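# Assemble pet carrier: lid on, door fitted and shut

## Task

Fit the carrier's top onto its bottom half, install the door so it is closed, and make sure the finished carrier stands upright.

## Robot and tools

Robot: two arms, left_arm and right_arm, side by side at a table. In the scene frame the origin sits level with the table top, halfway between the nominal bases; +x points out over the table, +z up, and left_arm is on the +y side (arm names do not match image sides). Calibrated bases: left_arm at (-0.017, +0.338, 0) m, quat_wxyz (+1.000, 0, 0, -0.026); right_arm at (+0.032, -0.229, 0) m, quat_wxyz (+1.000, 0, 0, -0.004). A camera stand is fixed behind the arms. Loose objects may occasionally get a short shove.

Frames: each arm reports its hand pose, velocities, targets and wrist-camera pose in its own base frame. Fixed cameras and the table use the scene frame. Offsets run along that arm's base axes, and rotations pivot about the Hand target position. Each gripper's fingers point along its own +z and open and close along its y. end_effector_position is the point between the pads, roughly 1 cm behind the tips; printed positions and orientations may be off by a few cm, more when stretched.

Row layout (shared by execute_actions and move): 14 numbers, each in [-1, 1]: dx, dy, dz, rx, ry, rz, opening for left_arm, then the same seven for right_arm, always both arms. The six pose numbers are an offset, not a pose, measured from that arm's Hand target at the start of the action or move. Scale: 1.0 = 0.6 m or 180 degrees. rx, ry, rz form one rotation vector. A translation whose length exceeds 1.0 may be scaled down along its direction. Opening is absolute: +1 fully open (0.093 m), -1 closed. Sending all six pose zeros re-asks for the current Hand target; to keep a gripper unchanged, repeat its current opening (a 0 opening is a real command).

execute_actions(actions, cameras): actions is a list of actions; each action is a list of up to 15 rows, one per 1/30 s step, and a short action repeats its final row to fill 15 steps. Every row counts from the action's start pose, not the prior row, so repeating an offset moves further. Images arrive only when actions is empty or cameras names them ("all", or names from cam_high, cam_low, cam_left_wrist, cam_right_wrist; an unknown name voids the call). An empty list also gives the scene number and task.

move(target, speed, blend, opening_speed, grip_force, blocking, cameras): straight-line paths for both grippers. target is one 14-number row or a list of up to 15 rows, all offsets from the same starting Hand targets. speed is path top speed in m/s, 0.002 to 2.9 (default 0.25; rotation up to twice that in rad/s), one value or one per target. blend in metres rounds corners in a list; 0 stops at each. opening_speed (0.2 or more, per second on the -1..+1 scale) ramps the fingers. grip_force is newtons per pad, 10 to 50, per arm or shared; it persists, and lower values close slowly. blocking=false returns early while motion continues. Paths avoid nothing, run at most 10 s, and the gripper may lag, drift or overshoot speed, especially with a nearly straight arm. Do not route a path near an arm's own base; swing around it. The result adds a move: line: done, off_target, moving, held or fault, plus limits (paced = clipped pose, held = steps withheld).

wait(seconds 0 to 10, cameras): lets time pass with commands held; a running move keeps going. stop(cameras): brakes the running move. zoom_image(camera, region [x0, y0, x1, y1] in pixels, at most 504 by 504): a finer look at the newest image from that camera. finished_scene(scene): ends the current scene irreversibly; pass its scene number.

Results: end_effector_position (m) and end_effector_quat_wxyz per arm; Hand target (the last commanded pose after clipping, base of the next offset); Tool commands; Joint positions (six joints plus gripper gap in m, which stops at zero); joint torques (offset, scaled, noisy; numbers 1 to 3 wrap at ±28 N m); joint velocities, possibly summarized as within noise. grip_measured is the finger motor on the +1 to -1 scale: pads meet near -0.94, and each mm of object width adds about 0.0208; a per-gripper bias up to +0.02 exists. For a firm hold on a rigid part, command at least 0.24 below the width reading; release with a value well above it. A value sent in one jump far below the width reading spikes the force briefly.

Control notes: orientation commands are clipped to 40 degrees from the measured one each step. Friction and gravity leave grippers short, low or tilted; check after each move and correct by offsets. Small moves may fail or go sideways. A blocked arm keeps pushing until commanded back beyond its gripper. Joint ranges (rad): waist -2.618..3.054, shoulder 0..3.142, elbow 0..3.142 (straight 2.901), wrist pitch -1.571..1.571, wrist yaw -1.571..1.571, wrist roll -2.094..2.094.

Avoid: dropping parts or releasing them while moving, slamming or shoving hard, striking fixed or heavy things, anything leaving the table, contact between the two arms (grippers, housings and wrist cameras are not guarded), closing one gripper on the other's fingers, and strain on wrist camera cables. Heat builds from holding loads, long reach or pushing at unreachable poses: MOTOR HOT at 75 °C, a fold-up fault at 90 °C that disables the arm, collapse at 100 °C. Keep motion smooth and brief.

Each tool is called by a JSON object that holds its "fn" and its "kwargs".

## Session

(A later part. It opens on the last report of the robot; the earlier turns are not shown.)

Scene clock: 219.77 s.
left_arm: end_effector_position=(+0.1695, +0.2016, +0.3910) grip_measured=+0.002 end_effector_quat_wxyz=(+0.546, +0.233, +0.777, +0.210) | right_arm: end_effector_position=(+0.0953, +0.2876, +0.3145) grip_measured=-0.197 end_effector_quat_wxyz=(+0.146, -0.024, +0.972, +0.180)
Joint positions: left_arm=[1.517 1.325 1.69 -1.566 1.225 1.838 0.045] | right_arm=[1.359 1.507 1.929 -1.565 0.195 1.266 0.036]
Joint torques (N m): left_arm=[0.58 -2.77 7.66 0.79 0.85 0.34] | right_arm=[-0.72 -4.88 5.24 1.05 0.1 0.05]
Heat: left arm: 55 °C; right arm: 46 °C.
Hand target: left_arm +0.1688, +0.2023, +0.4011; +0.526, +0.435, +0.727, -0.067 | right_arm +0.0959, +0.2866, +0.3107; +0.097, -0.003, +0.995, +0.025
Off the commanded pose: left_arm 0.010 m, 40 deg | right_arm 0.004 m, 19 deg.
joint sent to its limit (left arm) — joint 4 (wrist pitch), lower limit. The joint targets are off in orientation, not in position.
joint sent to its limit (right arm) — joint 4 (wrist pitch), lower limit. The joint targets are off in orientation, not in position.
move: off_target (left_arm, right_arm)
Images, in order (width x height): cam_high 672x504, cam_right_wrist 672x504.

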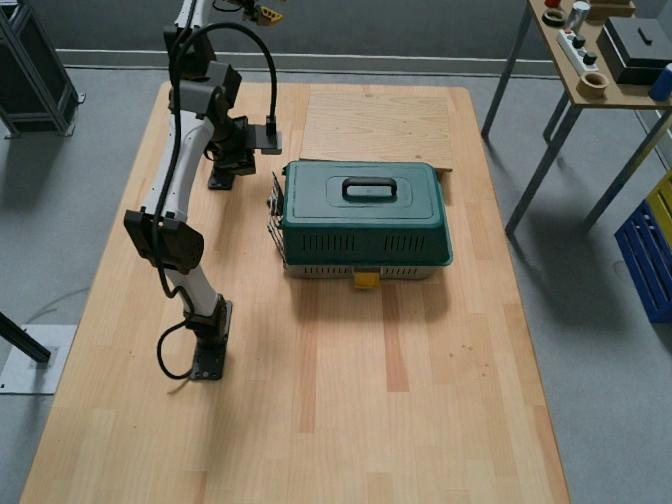

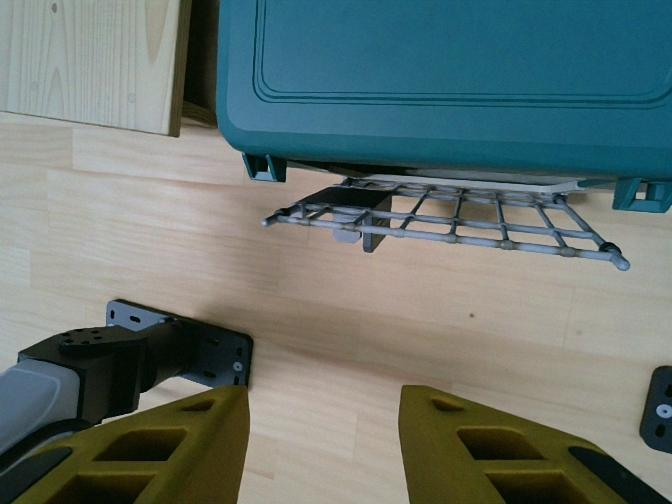

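{"fn": "move", "kwargs": {"target": [0,0,0,0,0,0,0,-0.02,-0.07,-0.12,0,0,0,-0.2], "speed": 0.12, "cameras": ["cam_high","cam_low","cam_right_wrist"]}}

{"fn": "zoom_image", "kwargs": {"camera": "cam_high", "region": [150, 120, 330, 300]}}

Scene clock: 225.90 s.
left_arm: end_effector_position=(+0.1695, +0.2016, +0.3910) grip_measured=+0.002 end_effector_quat_wxyz=(+0.546, +0.233, +0.777, +0.210) | right_arm: end_effector_position=(+0.0852, +0.2499, +0.2355) grip_measured=-0.197 end_effector_quat_wxyz=(+0.107, -0.015, +0.993, +0.055)
Joint positions: left_arm=[1.517 1.325 1.69 -1.566 1.225 1.838 0.045] | right_arm=[1.359 1.463 1.614 -1.565 0.183 1.315 0.036]
Joint torques (N m): left_arm=[0.7 -2.8 7.68 0.77 0.88 0.37] | right_arm=[-0.44 -7.56 5.56 0.53 0.14 0.06]
Heat: left arm: 55 °C; right arm: 46 °C.
Hand target: left_arm +0.1688, +0.2023, +0.4011; +0.526, +0.435, +0.727, -0.067 | right_arm +0.0839, +0.2446, +0.2387; +0.097, -0.003, +0.995, +0.026
Off the commanded pose: left_arm 0.010 m, 40 deg | right_arm 0.006 m, 4 deg.
joint sent to its limit (left arm) — joint 4 (wrist pitch), lower limit. The joint targets are off in orientation, not in position.
joint sent to its limit (right arm) — joint 4 (wrist pitch), lower limit. The joint targets are off in orientation, not in position.
move: off_target (left_arm, right_arm)
Images, in order (width x height): cam_high 672x504, cam_low 672x504, cam_right_wrist 672x504.

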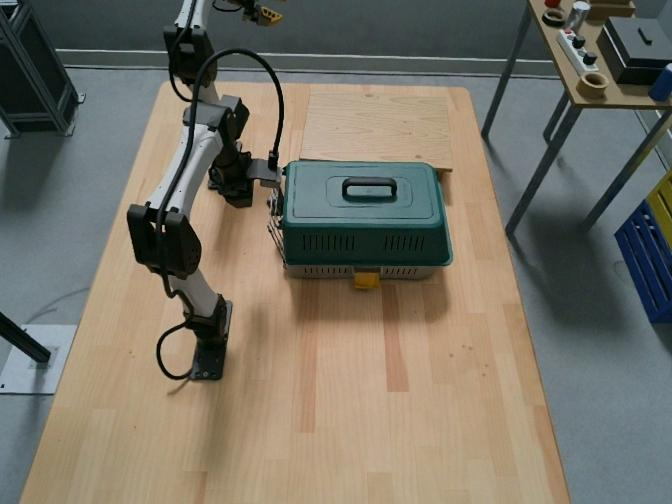

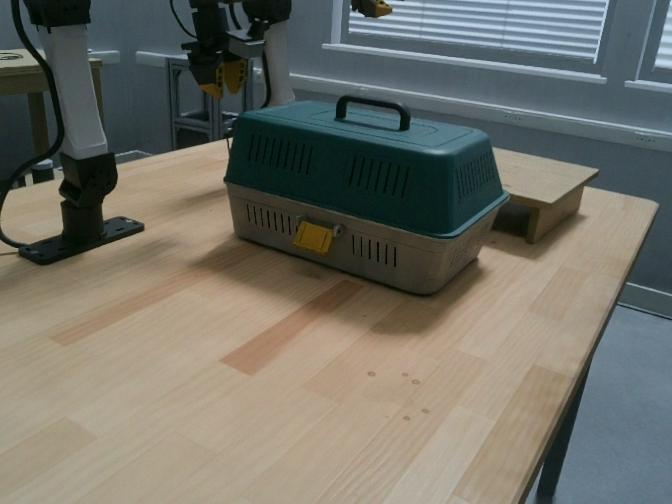

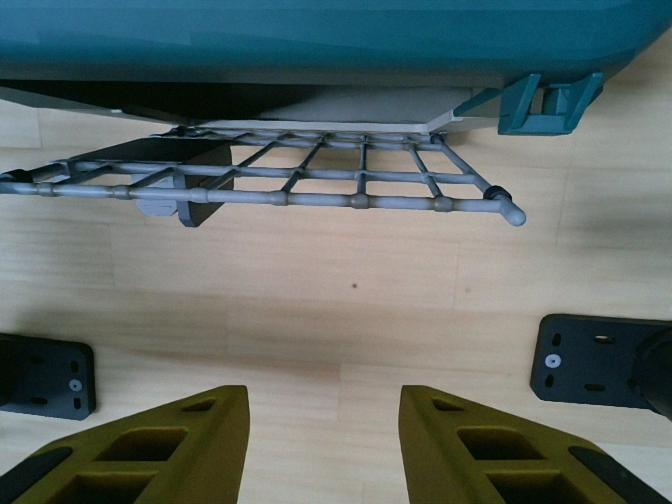

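Scaled by 2.800 from the camera's 672x504 image, which has a finer 960x720 frame.

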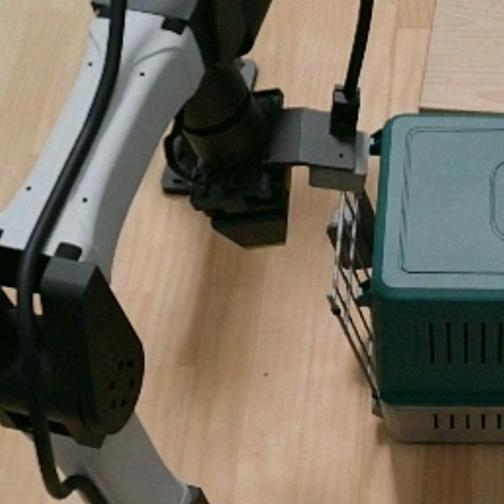

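{"fn": "move", "kwargs": {"target": [0,0,0,0,0,0,0,-0.01,0.05,-0.125,0,0,0,0.1], "speed": 0.12, "cameras": ["cam_high","cam_low","cam_right_wrist"]}}

{"fn": "zoom_image", "kwargs": {"camera": "cam_low", "region": [150, 20, 330, 200]}}

Scene clock: 230.97 s.
left_arm: end_effector_position=(+0.1695, +0.2016, +0.3910) grip_measured=+0.002 end_effector_quat_wxyz=(+0.546, +0.233, +0.777, +0.210) | right_arm: end_effector_position=(+0.0790, +0.2719, +0.1662) grip_measured=+0.097 end_effector_quat_wxyz=(+0.097, -0.007, +0.995, +0.021)
Joint positions: left_arm=[1.517 1.325 1.69 -1.566 1.225 1.838 0.045] | right_arm=[1.397 1.541 1.41 -1.363 0.183 1.375 0.05]
Joint torques (N m): left_arm=[0.68 -2.78 7.79 0.83 0.86 0.36] | right_arm=[0.27 -6.19 6.04 0.56 0.17 0.05]
Heat: left arm: 55 °C; right arm: 46 °C.
Hand target: left_arm +0.1688, +0.2023, +0.4011; +0.526, +0.435, +0.727, -0.067 | right_arm +0.0779, +0.2746, +0.1638; +0.097, -0.003, +0.995, +0.026
Off the commanded pose: left_arm 0.010 m, 40 deg | right_arm 0.004 m, 1 deg.
joint sent to its limit (left arm) — joint 4 (wrist pitch), lower limit. The joint targets are off in orientation, not in position.
move: off_target (left_arm)
Images, in order (width x height): cam_high 672x504, cam_low 672x504, cam_right_wrist 672x504.

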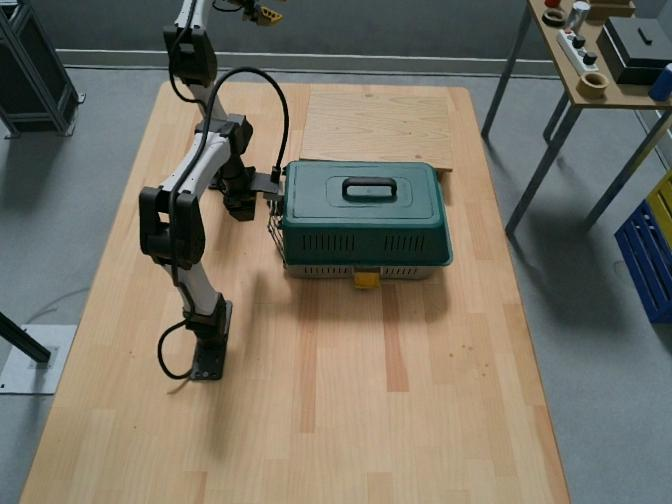

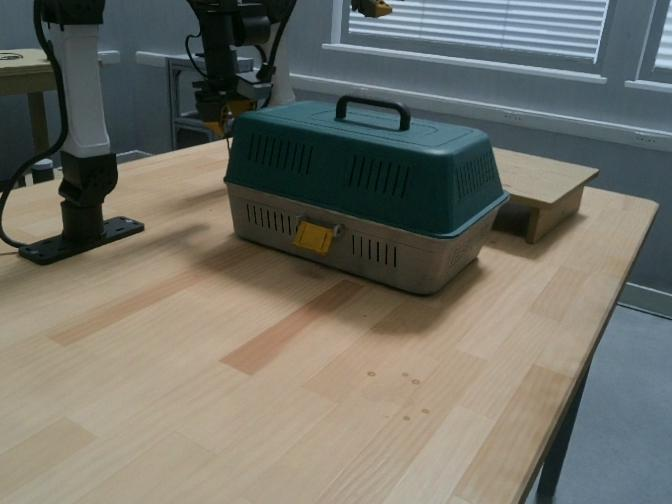

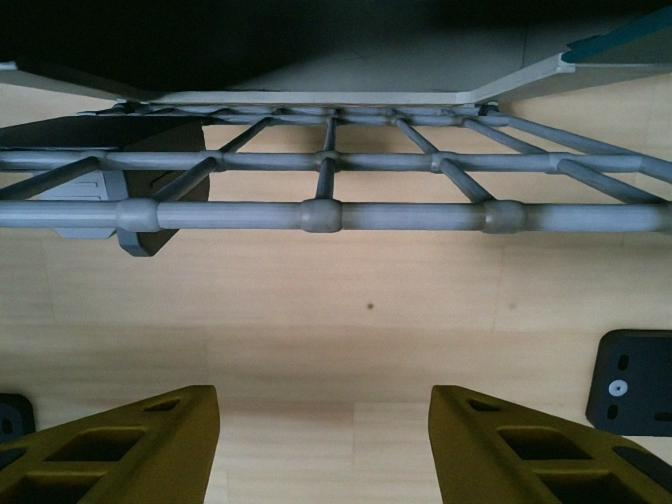

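Scaled by 2.800 from the camera's 672x504 image, which has a finer 960x720 frame.

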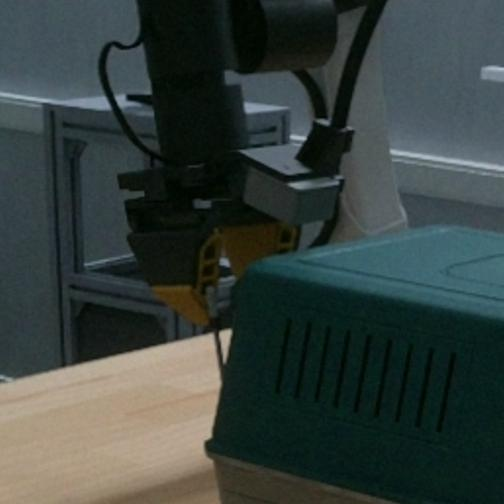

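{"fn": "move", "kwargs": {"target": [0,0,0,0,0,0,0,0,0,0.006,0,-0.055,0,0.1], "speed": 0.1, "cameras": ["cam_low","cam_right_wrist"]}}

{"fn": "zoom_image", "kwargs": {"camera": "cam_low", "region": [150, 20, 330, 200]}}

Scene clock: 240.27 s.
left_arm: end_effector_position=(+0.1695, +0.2016, +0.3910) grip_measured=+0.002 end_effector_quat_wxyz=(+0.546, +0.233, +0.777, +0.210) | right_arm: end_effector_position=(+0.0770, +0.2737, +0.1665) grip_measured=+0.097 end_effector_quat_wxyz=(+0.175, -0.011, +0.984, +0.017)
Joint positions: left_arm=[1.517 1.325 1.69 -1.566 1.225 1.838 0.045] | right_arm=[1.5 1.541 1.384 -1.349 0.348 1.466 0.05]
Joint torques (N m): left_arm=[0.66 -2.93 7.76 0.8 0.84 0.41] | right_arm=[0.2 -7.43 5.74 0.53 0.43 0.06]
Heat: left arm: 55 °C; right arm: 45 °C.
Hand target: left_arm +0.1688, +0.2023, +0.4011; +0.526, +0.435, +0.727, -0.067 | right_arm +0.0779, +0.2746, +0.1674; +0.183, -0.006, +0.983, +0.025
Off the commanded pose: left_arm 0.010 m, 40 deg | right_arm 0.002 m, 1 deg.
joint sent to its limit (left arm) — joint 4 (wrist pitch), lower limit. The joint targets are off in orientation, not in position.
move: off_target (left_arm)
Images, in order (width x height): cam_low 672x504, cam_right_wrist 672x504.

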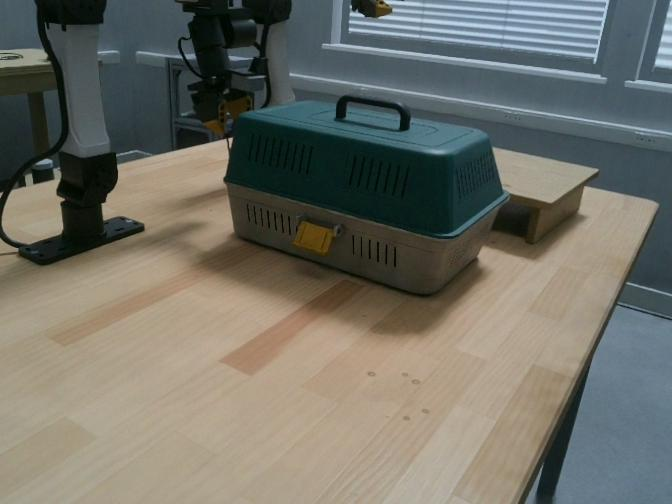

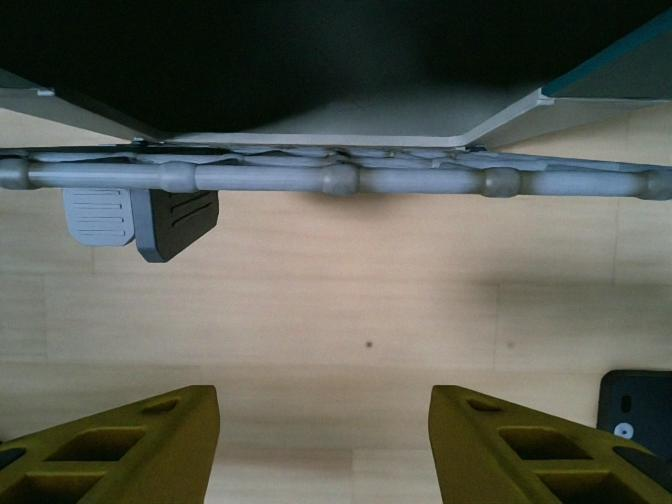

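Scaled by 2.800 from the camera's 672x504 image, which has a finer 960x720 frame.

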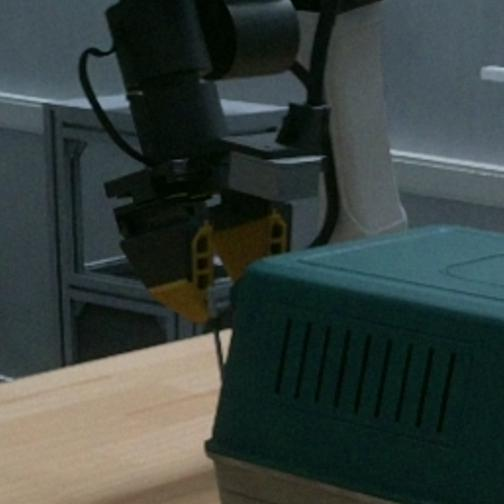

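{"fn": "move", "kwargs": {"target": [0,0,0,0,0,0,0,0.08,0,0,0,0,0,0.1], "speed": 0.06, "cameras": ["cam_high","cam_low","cam_right_wrist"]}}

{"fn": "zoom_image", "kwargs": {"camera": "cam_low", "region": [150, 20, 330, 200]}}

{"fn": "zoom_image", "kwargs": {"camera": "cam_high", "region": [200, 130, 340, 290]}}

Scene clock: 244.87 s.
left_arm: end_effector_position=(+0.1695, +0.2016, +0.3910) grip_measured=+0.002 end_effector_quat_wxyz=(+0.546, +0.233, +0.777, +0.210) | right_arm: end_effector_position=(+0.1244, +0.2714, +0.1677) grip_measured=+0.097 end_effector_quat_wxyz=(+0.182, -0.004, +0.983, +0.018)
Joint positions: left_arm=[1.517 1.325 1.69 -1.566 1.225 1.838 0.045] | right_arm=[1.333 1.541 1.384 -1.286 0.345 1.303 0.05]
Joint torques (N m): left_arm=[0.69 -2.99 7.58 0.8 0.88 0.37] | right_arm=[-0.58 -6.58 6.58 0.69 0.25 -0.15]
Heat: left arm: 55 °C; right arm: 45 °C.
Hand target: left_arm +0.1688, +0.2023, +0.4011; +0.526, +0.435, +0.727, -0.067 | right_arm +0.1260, +0.2745, +0.1674; +0.183, -0.005, +0.983, +0.025
Off the commanded pose: left_arm 0.010 m, 40 deg | right_arm 0.004 m, 1 deg.
joint sent to its limit (left arm) — joint 4 (wrist pitch), lower limit. The joint targets are off in orientation, not in position.
move: off_target (left_arm)
Images, in order (width x height): cam_high 672x504, cam_low 672x504, cam_right_wrist 672x504.

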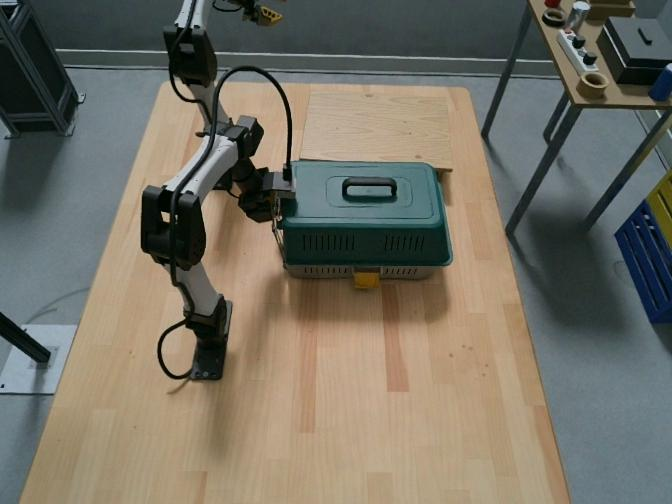

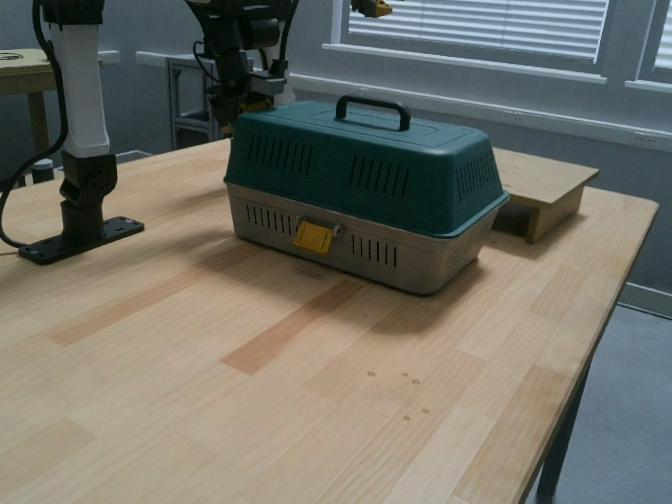

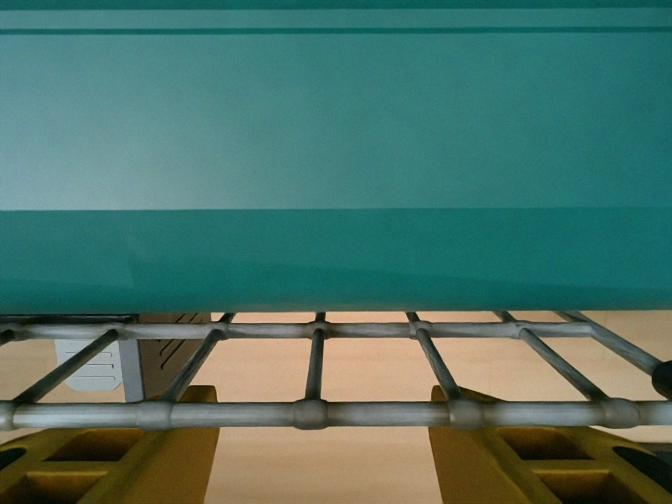

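Scaled by 2.800 from the camera's 672x504 image, which has a finer 960x720 frame.

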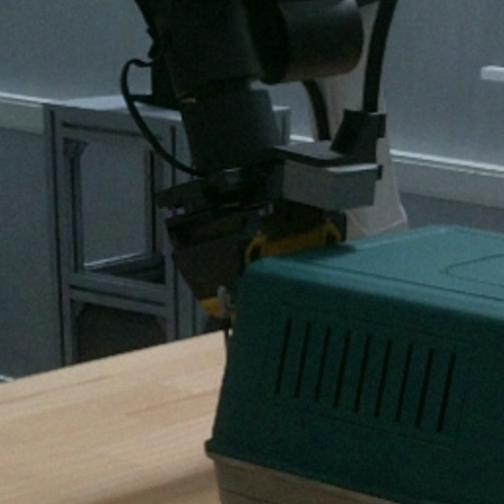

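Scaled by 3.150 from the camera's 672x504 image, which has a finer 960x720 frame.

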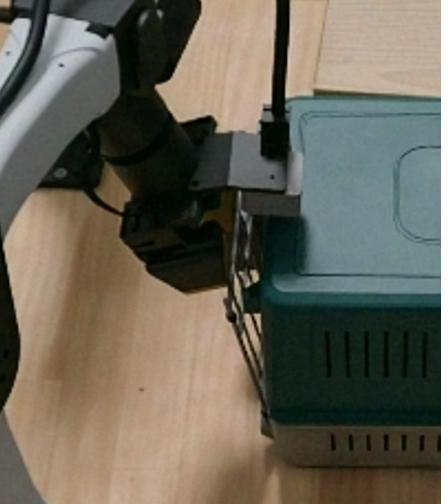

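{"fn": "move", "kwargs": {"target": [0,0,0,0,0,0,0,0.04,0,0.005,0,0,0,0.1], "speed": 0.04, "cameras": ["cam_high","cam_low","cam_right_wrist"]}}

{"fn": "zoom_image", "kwargs": {"camera": "cam_low", "region": [150, 20, 330, 200]}}

{"fn": "zoom_image", "kwargs": {"camera": "cam_high", "region": [200, 130, 340, 290]}}

Scene clock: 248.80 s.
left_arm: end_effector_position=(+0.1695, +0.2016, +0.3910) grip_measured=+0.002 end_effector_quat_wxyz=(+0.546, +0.233, +0.777, +0.210) | right_arm: end_effector_position=(+0.1405, +0.2671, +0.1651) grip_measured=+0.097 end_effector_quat_wxyz=(+0.169, -0.010, +0.985, +0.014)
Joint positions: left_arm=[1.517 1.325 1.69 -1.566 1.225 1.838 0.045] | right_arm=[1.259 1.546 1.384 -1.269 0.312 1.216 0.05]
Joint torques (N m): left_arm=[0.54 -2.86 7.84 0.84 0.85 0.38] | right_arm=[-1.35 -5.48 9.25 0.74 0.43 -0.15]
Heat: left arm: 55 °C; right arm: 45 °C.
Hand target: left_arm +0.1688, +0.2023, +0.4011; +0.526, +0.435, +0.727, -0.067 | right_arm +0.1499, +0.2746, +0.1703; +0.183, -0.005, +0.983, +0.025
Off the commanded pose: left_arm 0.010 m, 40 deg | right_arm 0.013 m, 2 deg.
joint sent to its limit (left arm) — joint 4 (wrist pitch), lower limit. The joint targets are off in orientation, not in position.
move: off_target (left_arm, right_arm)
Images, in order (width x height): cam_high 672x504, cam_low 672x504, cam_right_wrist 672x504.

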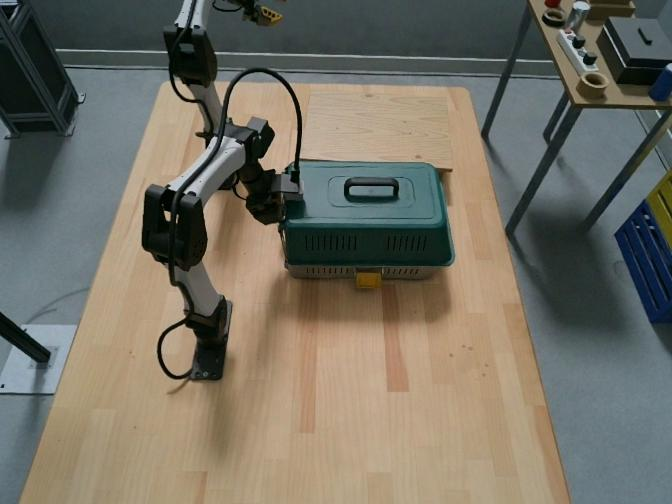

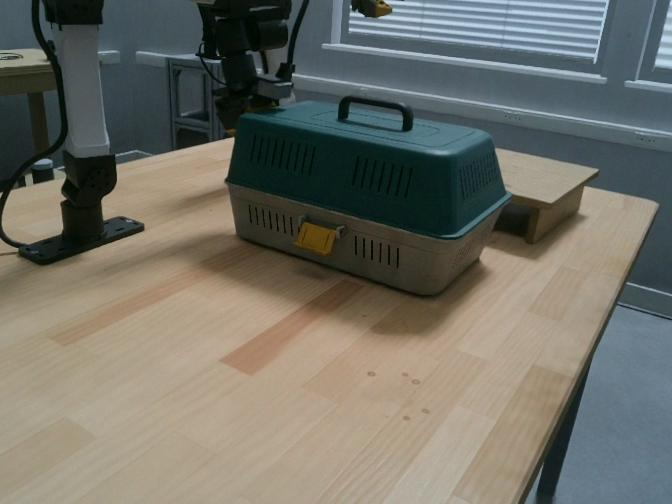

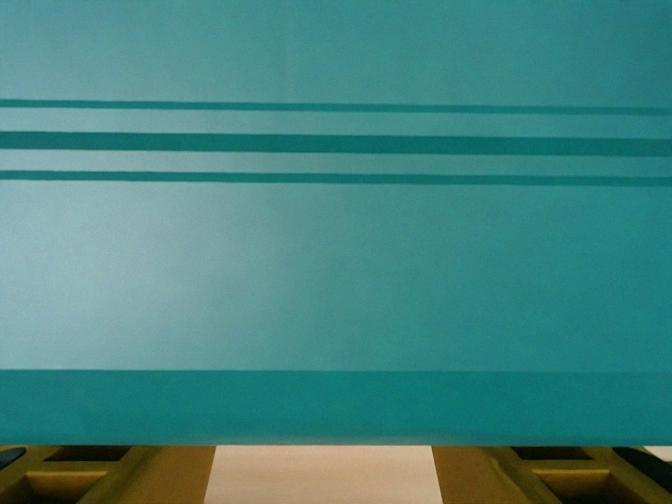

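Scaled by 2.800 from the camera's 672x504 image, which has a finer 960x720 frame.

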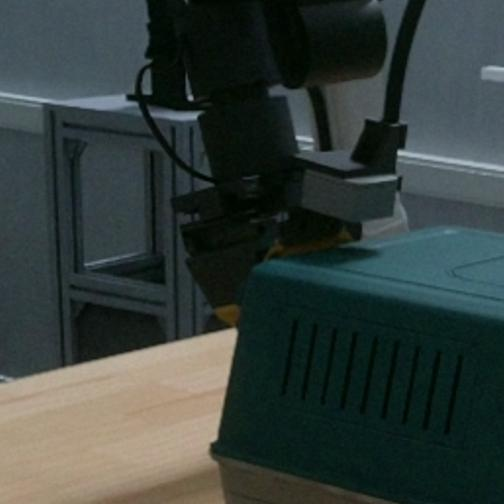

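Scaled by 3.150 from the camera's 672x504 image, which has a finer 960x720 frame.

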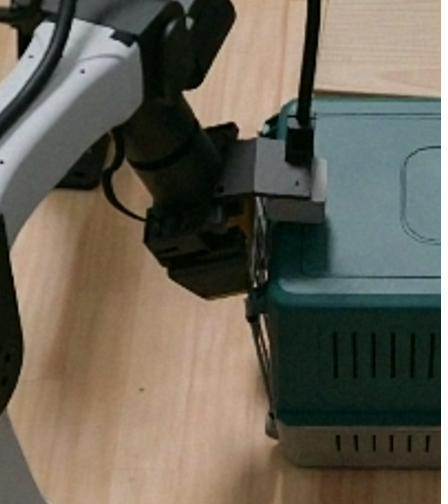

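{"fn": "move", "kwargs": {"target": [0,0,0,0,0,0,0,-0.14,-0.02,0.04,0,0,0,0.1], "speed": 0.12, "cameras": ["cam_high","cam_low","cam_right_wrist"]}}

{"fn": "zoom_image", "kwargs": {"camera": "cam_high", "region": [230, 140, 330, 290]}}

Scene clock: 251.93 s.
left_arm: end_effector_position=(+0.1695, +0.2016, +0.3910) grip_measured=+0.002 end_effector_quat_wxyz=(+0.546, +0.233, +0.777, +0.210) | right_arm: end_effector_position=(+0.0647, +0.2600, +0.1810) grip_measured=+0.097 end_effector_quat_wxyz=(+0.175, -0.014, +0.984, +0.005)
Joint positions: left_arm=[1.517 1.325 1.69 -1.566 1.225 1.838 0.045] | right_arm=[1.545 1.518 1.42 -1.448 0.352 1.513 0.05]
Joint torques (N m): left_arm=[0.58 -2.92 7.75 0.78 0.84 0.37] | right_arm=[0.09 -7.83 9.7 0.19 0.42 0.06]
Heat: left arm: 55 °C; right arm: 46 °C.
Hand target: left_arm +0.1688, +0.2023, +0.4011; +0.526, +0.435, +0.727, -0.067 | right_arm +0.0660, +0.2625, +0.1943; +0.183, -0.005, +0.983, +0.025
Off the commanded pose: left_arm 0.010 m, 40 deg | right_arm 0.014 m, 3 deg.
joint sent to its limit (left arm) — joint 4 (wrist pitch), lower limit. The joint targets are off in orientation, not in position.
move: off_target (left_arm, right_arm)
Images, in order (width x height): cam_high 672x504, cam_low 672x504, cam_right_wrist 672x504.

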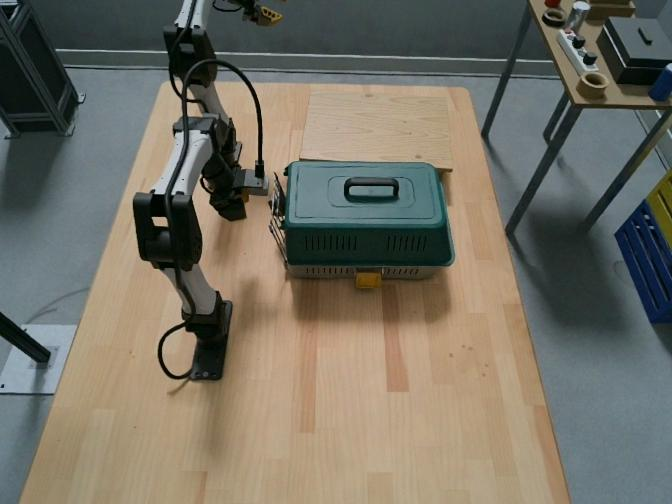

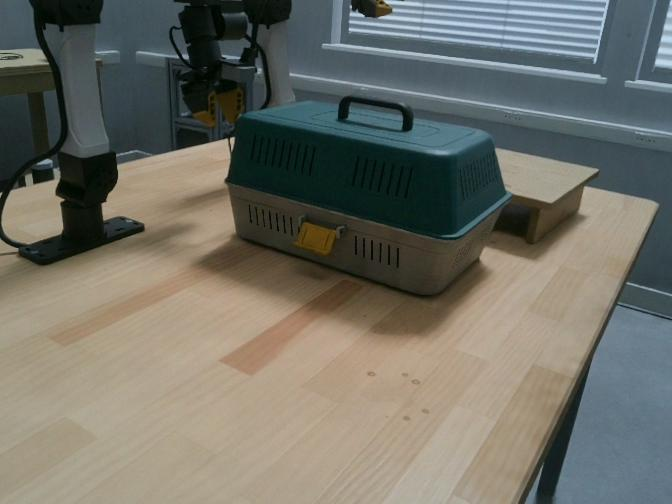

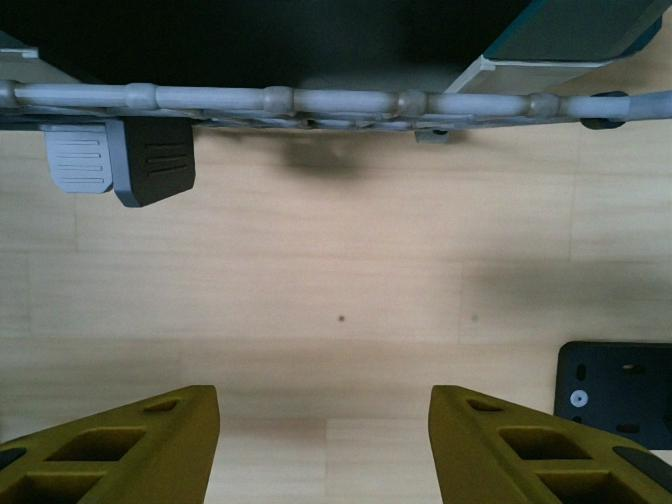

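Scaled by 3.360 from the camera's 672x504 image, which has a finer 960x720 frame.

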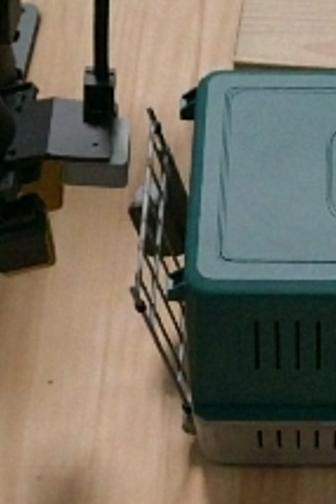

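{"fn": "move", "kwargs": {"target": [0,0,0,0,0,0,0,0.01,0.02,0.09,0,0,0,0.1], "speed": 0.12, "cameras": ["cam_right_wrist"]}}

{"fn": "zoom_image", "kwargs": {"camera": "cam_right_wrist", "region": [0, 50, 336, 300]}}

{"fn": "zoom_image", "kwargs": {"camera": "cam_right_wrist", "region": [336, 50, 672, 300]}}

Scene clock: 256.23 s.
left_arm: end_effector_position=(+0.1695, +0.2016, +0.3910) grip_measured=+0.002 end_effector_quat_wxyz=(+0.546, +0.233, +0.777, +0.210) | right_arm: end_effector_position=(+0.0689, +0.2748, +0.2378) grip_measured=+0.097 end_effector_quat_wxyz=(+0.180, -0.013, +0.982, +0.056)
Joint positions: left_arm=[1.517 1.325 1.69 -1.566 1.225 1.838 0.045] | right_arm=[1.533 1.533 1.658 -1.559 0.354 1.481 0.05]
Joint torques (N m): left_arm=[0.59 -3 7.69 0.86 0.84 0.36] | right_arm=[-0.65 -6.87 9.16 0.41 0.4 -0.17]
Heat: left arm: 55 °C; right arm: 46 °C.
Hand target: left_arm +0.1688, +0.2023, +0.4011; +0.526, +0.435, +0.727, -0.067 | right_arm +0.0720, +0.2746, +0.2484; +0.183, -0.005, +0.983, +0.025
Off the commanded pose: left_arm 0.010 m, 40 deg | right_arm 0.011 m, 4 deg.
joint sent to its limit (left arm) — joint 4 (wrist pitch), lower limit. The joint targets are off in orientation, not in position.
joint sent to its limit (right arm) — joint 4 (wrist pitch), lower limit. The joint targets are off in orientation, not in position.
move: off_target (left_arm, right_arm)
Images, in order (width x height): cam_right_wrist 672x504.

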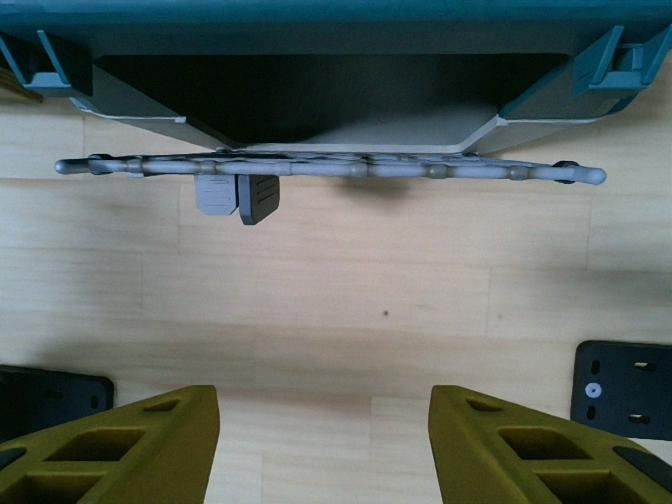

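Scaled by 1.500 from the camera's 672x504 image, which has a finer 960x720 frame.

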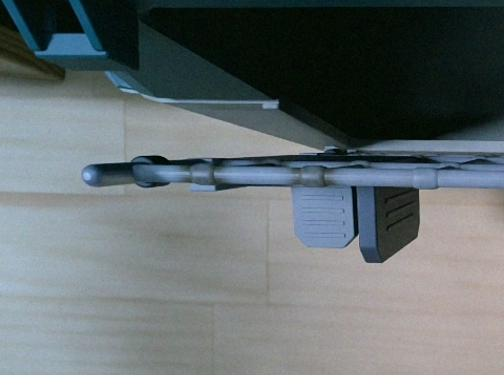

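Scaled by 1.500 from the camera's 672x504 image, which has a finer 960x720 frame.

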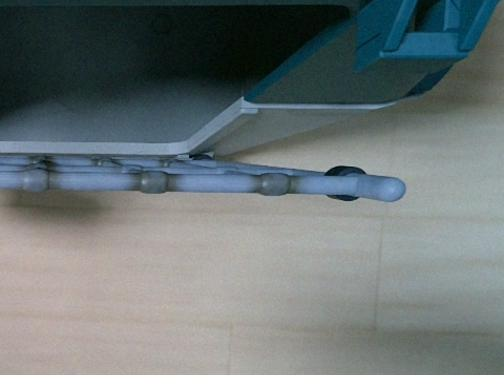

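{"fn": "zoom_image", "kwargs": {"camera": "cam_right_wrist", "region": [550, 10, 672, 110]}}

{"fn": "zoom_image", "kwargs": {"camera": "cam_right_wrist", "region": [0, 10, 122, 110]}}

{"fn": "zoom_image", "kwargs": {"camera": "cam_right_wrist", "region": [180, 120, 340, 240]}}

Scaled by 4.131 from the camera's 672x504 image, which has a finer 960x720 frame.

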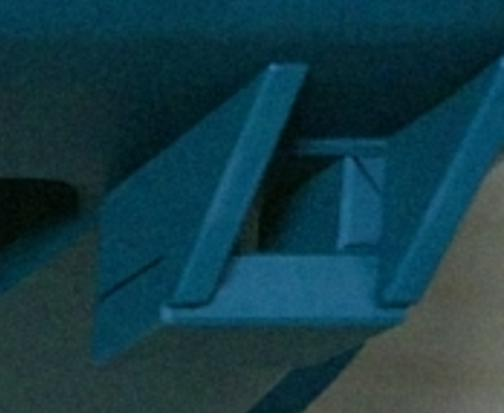

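Scaled by 4.131 from the camera's 672x504 image, which has a finer 960x720 frame.

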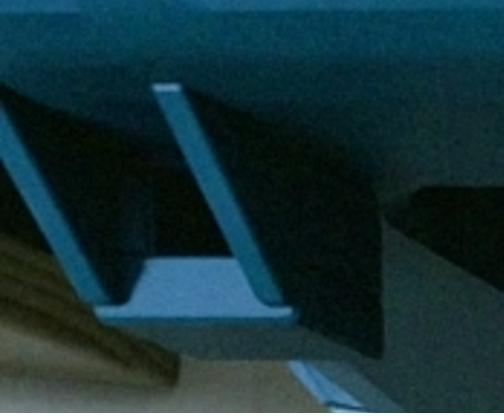

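Scaled by 3.150 from the camera's 672x504 image, which has a finer 960x720 frame.

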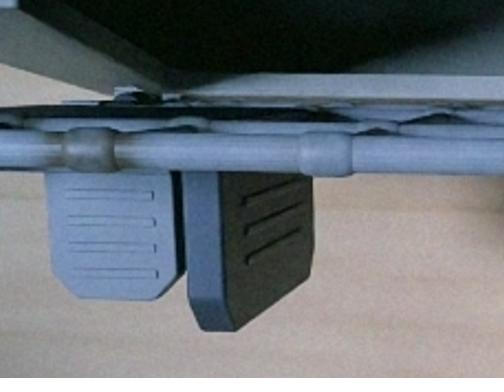

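{"fn": "move", "kwargs": {"target": [[0,0,0,0,0,0,0,0.02,0,0.25,0,0,0,0.1],[0,0,0,0,0,0,0,0.498,0.03,0.25,-0.015,-0.022,-0.0065,0.1],[0,0,0,0,0,0,0,0.498,0.03,0.1,-0.015,-0.022,-0.0065,0.1]], "speed": 0.18, "blend": 0.03, "cameras": ["cam_high","cam_low","cam_right_wrist"]}}

{"fn": "zoom_image", "kwargs": {"camera": "cam_low", "region": [220, 30, 460, 210]}}

Scene clock: 296.53 s.
left_arm: end_effector_position=(+0.1695, +0.2016, +0.3910) grip_measured=+0.002 end_effector_quat_wxyz=(+0.546, +0.233, +0.777, +0.210) | right_arm: end_effector_position=(+0.3702, +0.2939, +0.3103) grip_measured=+0.097 end_effector_quat_wxyz=(+0.304, -0.021, +0.951, +0.059)
Joint positions: left_arm=[1.517 1.325 1.69 -1.566 1.225 1.838 0.045] | right_arm=[0.785 2.171 2.716 -1.566 0.324 0.648 0.05]
Joint torques (N m): left_arm=[0.55 -2.84 7.75 0.81 0.86 0.38] | right_arm=[-0.72 -11.33 5.18 1.27 0.14 0.05]
Heat: left arm: 55 °C; right arm: 49 °C.
Hand target: left_arm +0.1688, +0.2023, +0.4011; +0.526, +0.435, +0.727, -0.067 | right_arm +0.3708, +0.2925, +0.3083; +0.216, -0.001, +0.976, +0.000
Off the commanded pose: left_arm 0.010 m, 40 deg | right_arm 0.002 m, 13 deg.
elbow stopped short (right arm): the move would have taken joint 3 (elbow) straighter than the controller allows.
joint sent to its limit (left arm) — joint 4 (wrist pitch), lower limit. The joint targets are off in orientation, not in position.
joint sent to its limit (right arm) — joint 4 (wrist pitch), lower limit. The joint targets are off in orientation, not in position.
move: off_target (left_arm, right_arm)
Images, in order (width x height): cam_high 672x504, cam_low 672x504, cam_right_wrist 672x504.

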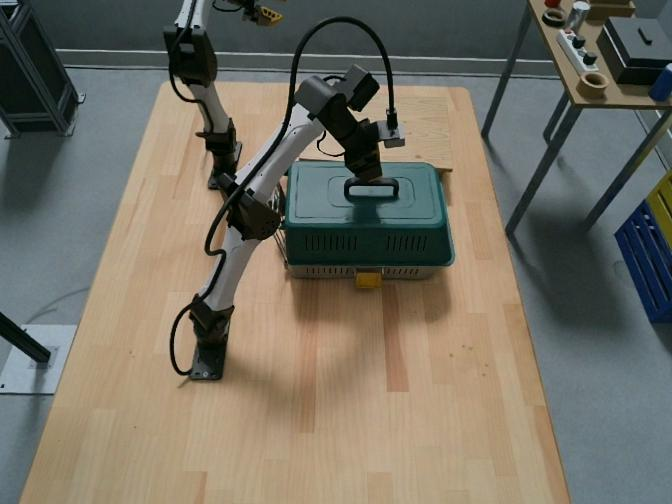

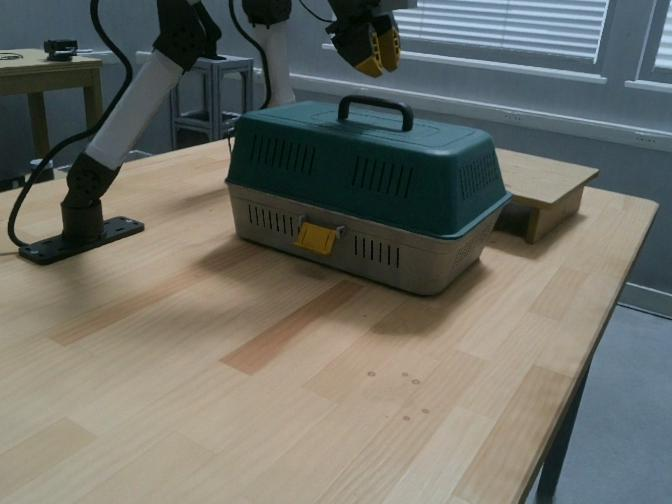

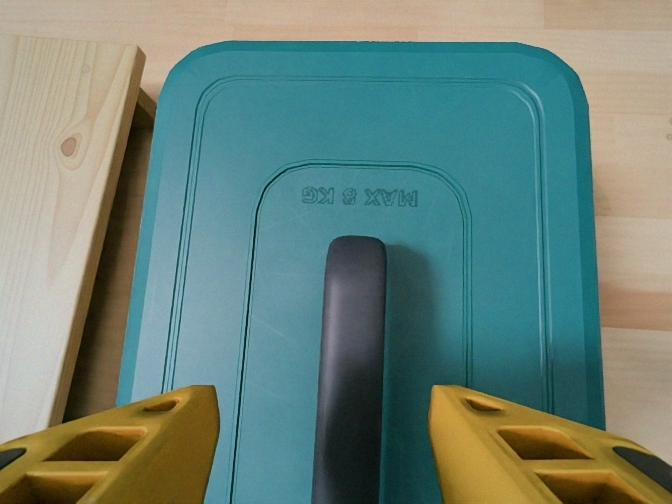

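Scaled by 2.100 from the camera's 672x504 image, which has a finer 960x720 frame.

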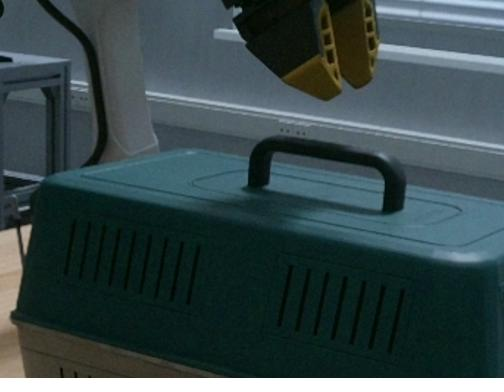

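{"fn": "move", "kwargs": {"target": [0,0,0,0,0,0,0,0.0,0.0,-0.05,0,-0.094,0,0.1], "speed": 0.12, "cameras": ["cam_right_wrist","cam_high","cam_low"]}}

{"fn": "zoom_image", "kwargs": {"camera": "cam_low", "region": [220, 30, 460, 210]}}

Scene clock: 300.67 s.
left_arm: end_effector_position=(+0.1695, +0.2016, +0.3910) grip_measured=+0.002 end_effector_quat_wxyz=(+0.546, +0.233, +0.777, +0.210) | right_arm: end_effector_position=(+0.3725, +0.2945, +0.2627) grip_measured=+0.097 end_effector_quat_wxyz=(+0.340, -0.011, +0.940, -0.015)
Joint positions: left_arm=[1.517 1.325 1.69 -1.566 1.225 1.838 0.045] | right_arm=[0.844 2.023 2.218 -1.277 0.514 0.69 0.05]
Joint torques (N m): left_arm=[0.72 -2.91 7.76 0.82 0.85 0.35] | right_arm=[0.08 -14.83 5.96 1.36 0.43 0.04]
Heat: left arm: 56 °C; right arm: 48 °C.
Hand target: left_arm +0.1688, +0.2023, +0.4011; +0.526, +0.435, +0.727, -0.067 | right_arm +0.3707, +0.2925, +0.2784; +0.358, -0.001, +0.934, +0.000
Off the commanded pose: left_arm 0.010 m, 40 deg | right_arm 0.016 m, 3 deg.
joint sent to its limit (left arm) — joint 4 (wrist pitch), lower limit. The joint targets are off in orientation, not in position.
move: off_target (left_arm, right_arm)
Images, in order (width x height): cam_high 672x504, cam_low 672x504, cam_right_wrist 672x504.

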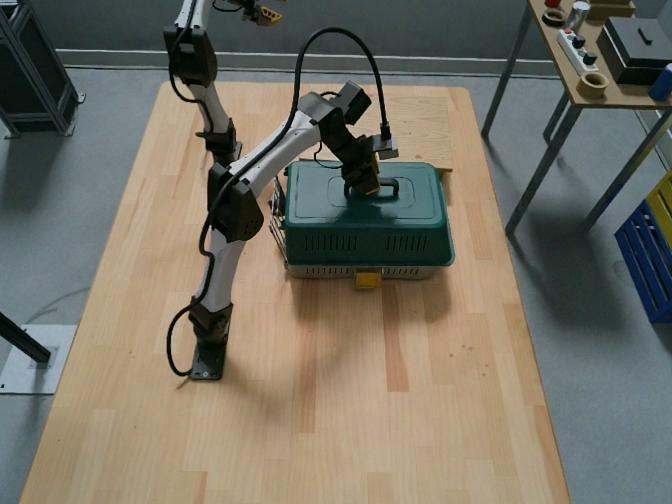

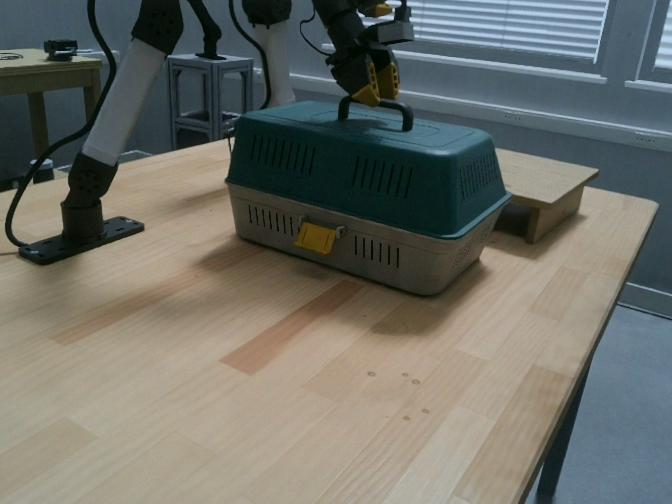

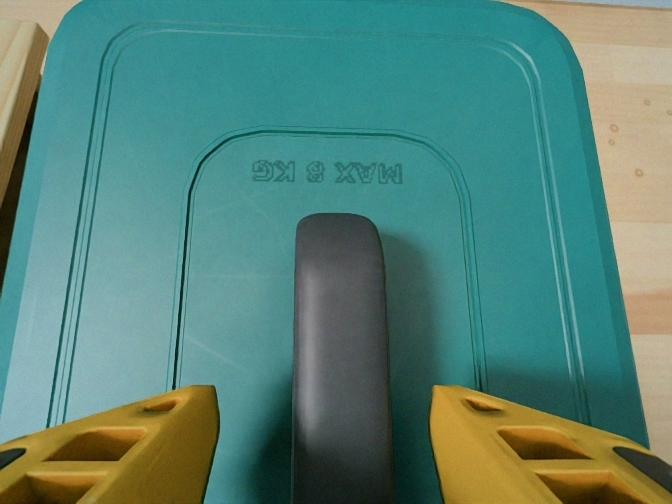

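Scaled by 2.100 from the camera's 672x504 image, which has a finer 960x720 frame.

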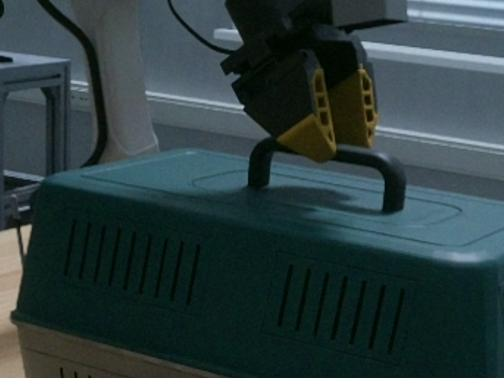

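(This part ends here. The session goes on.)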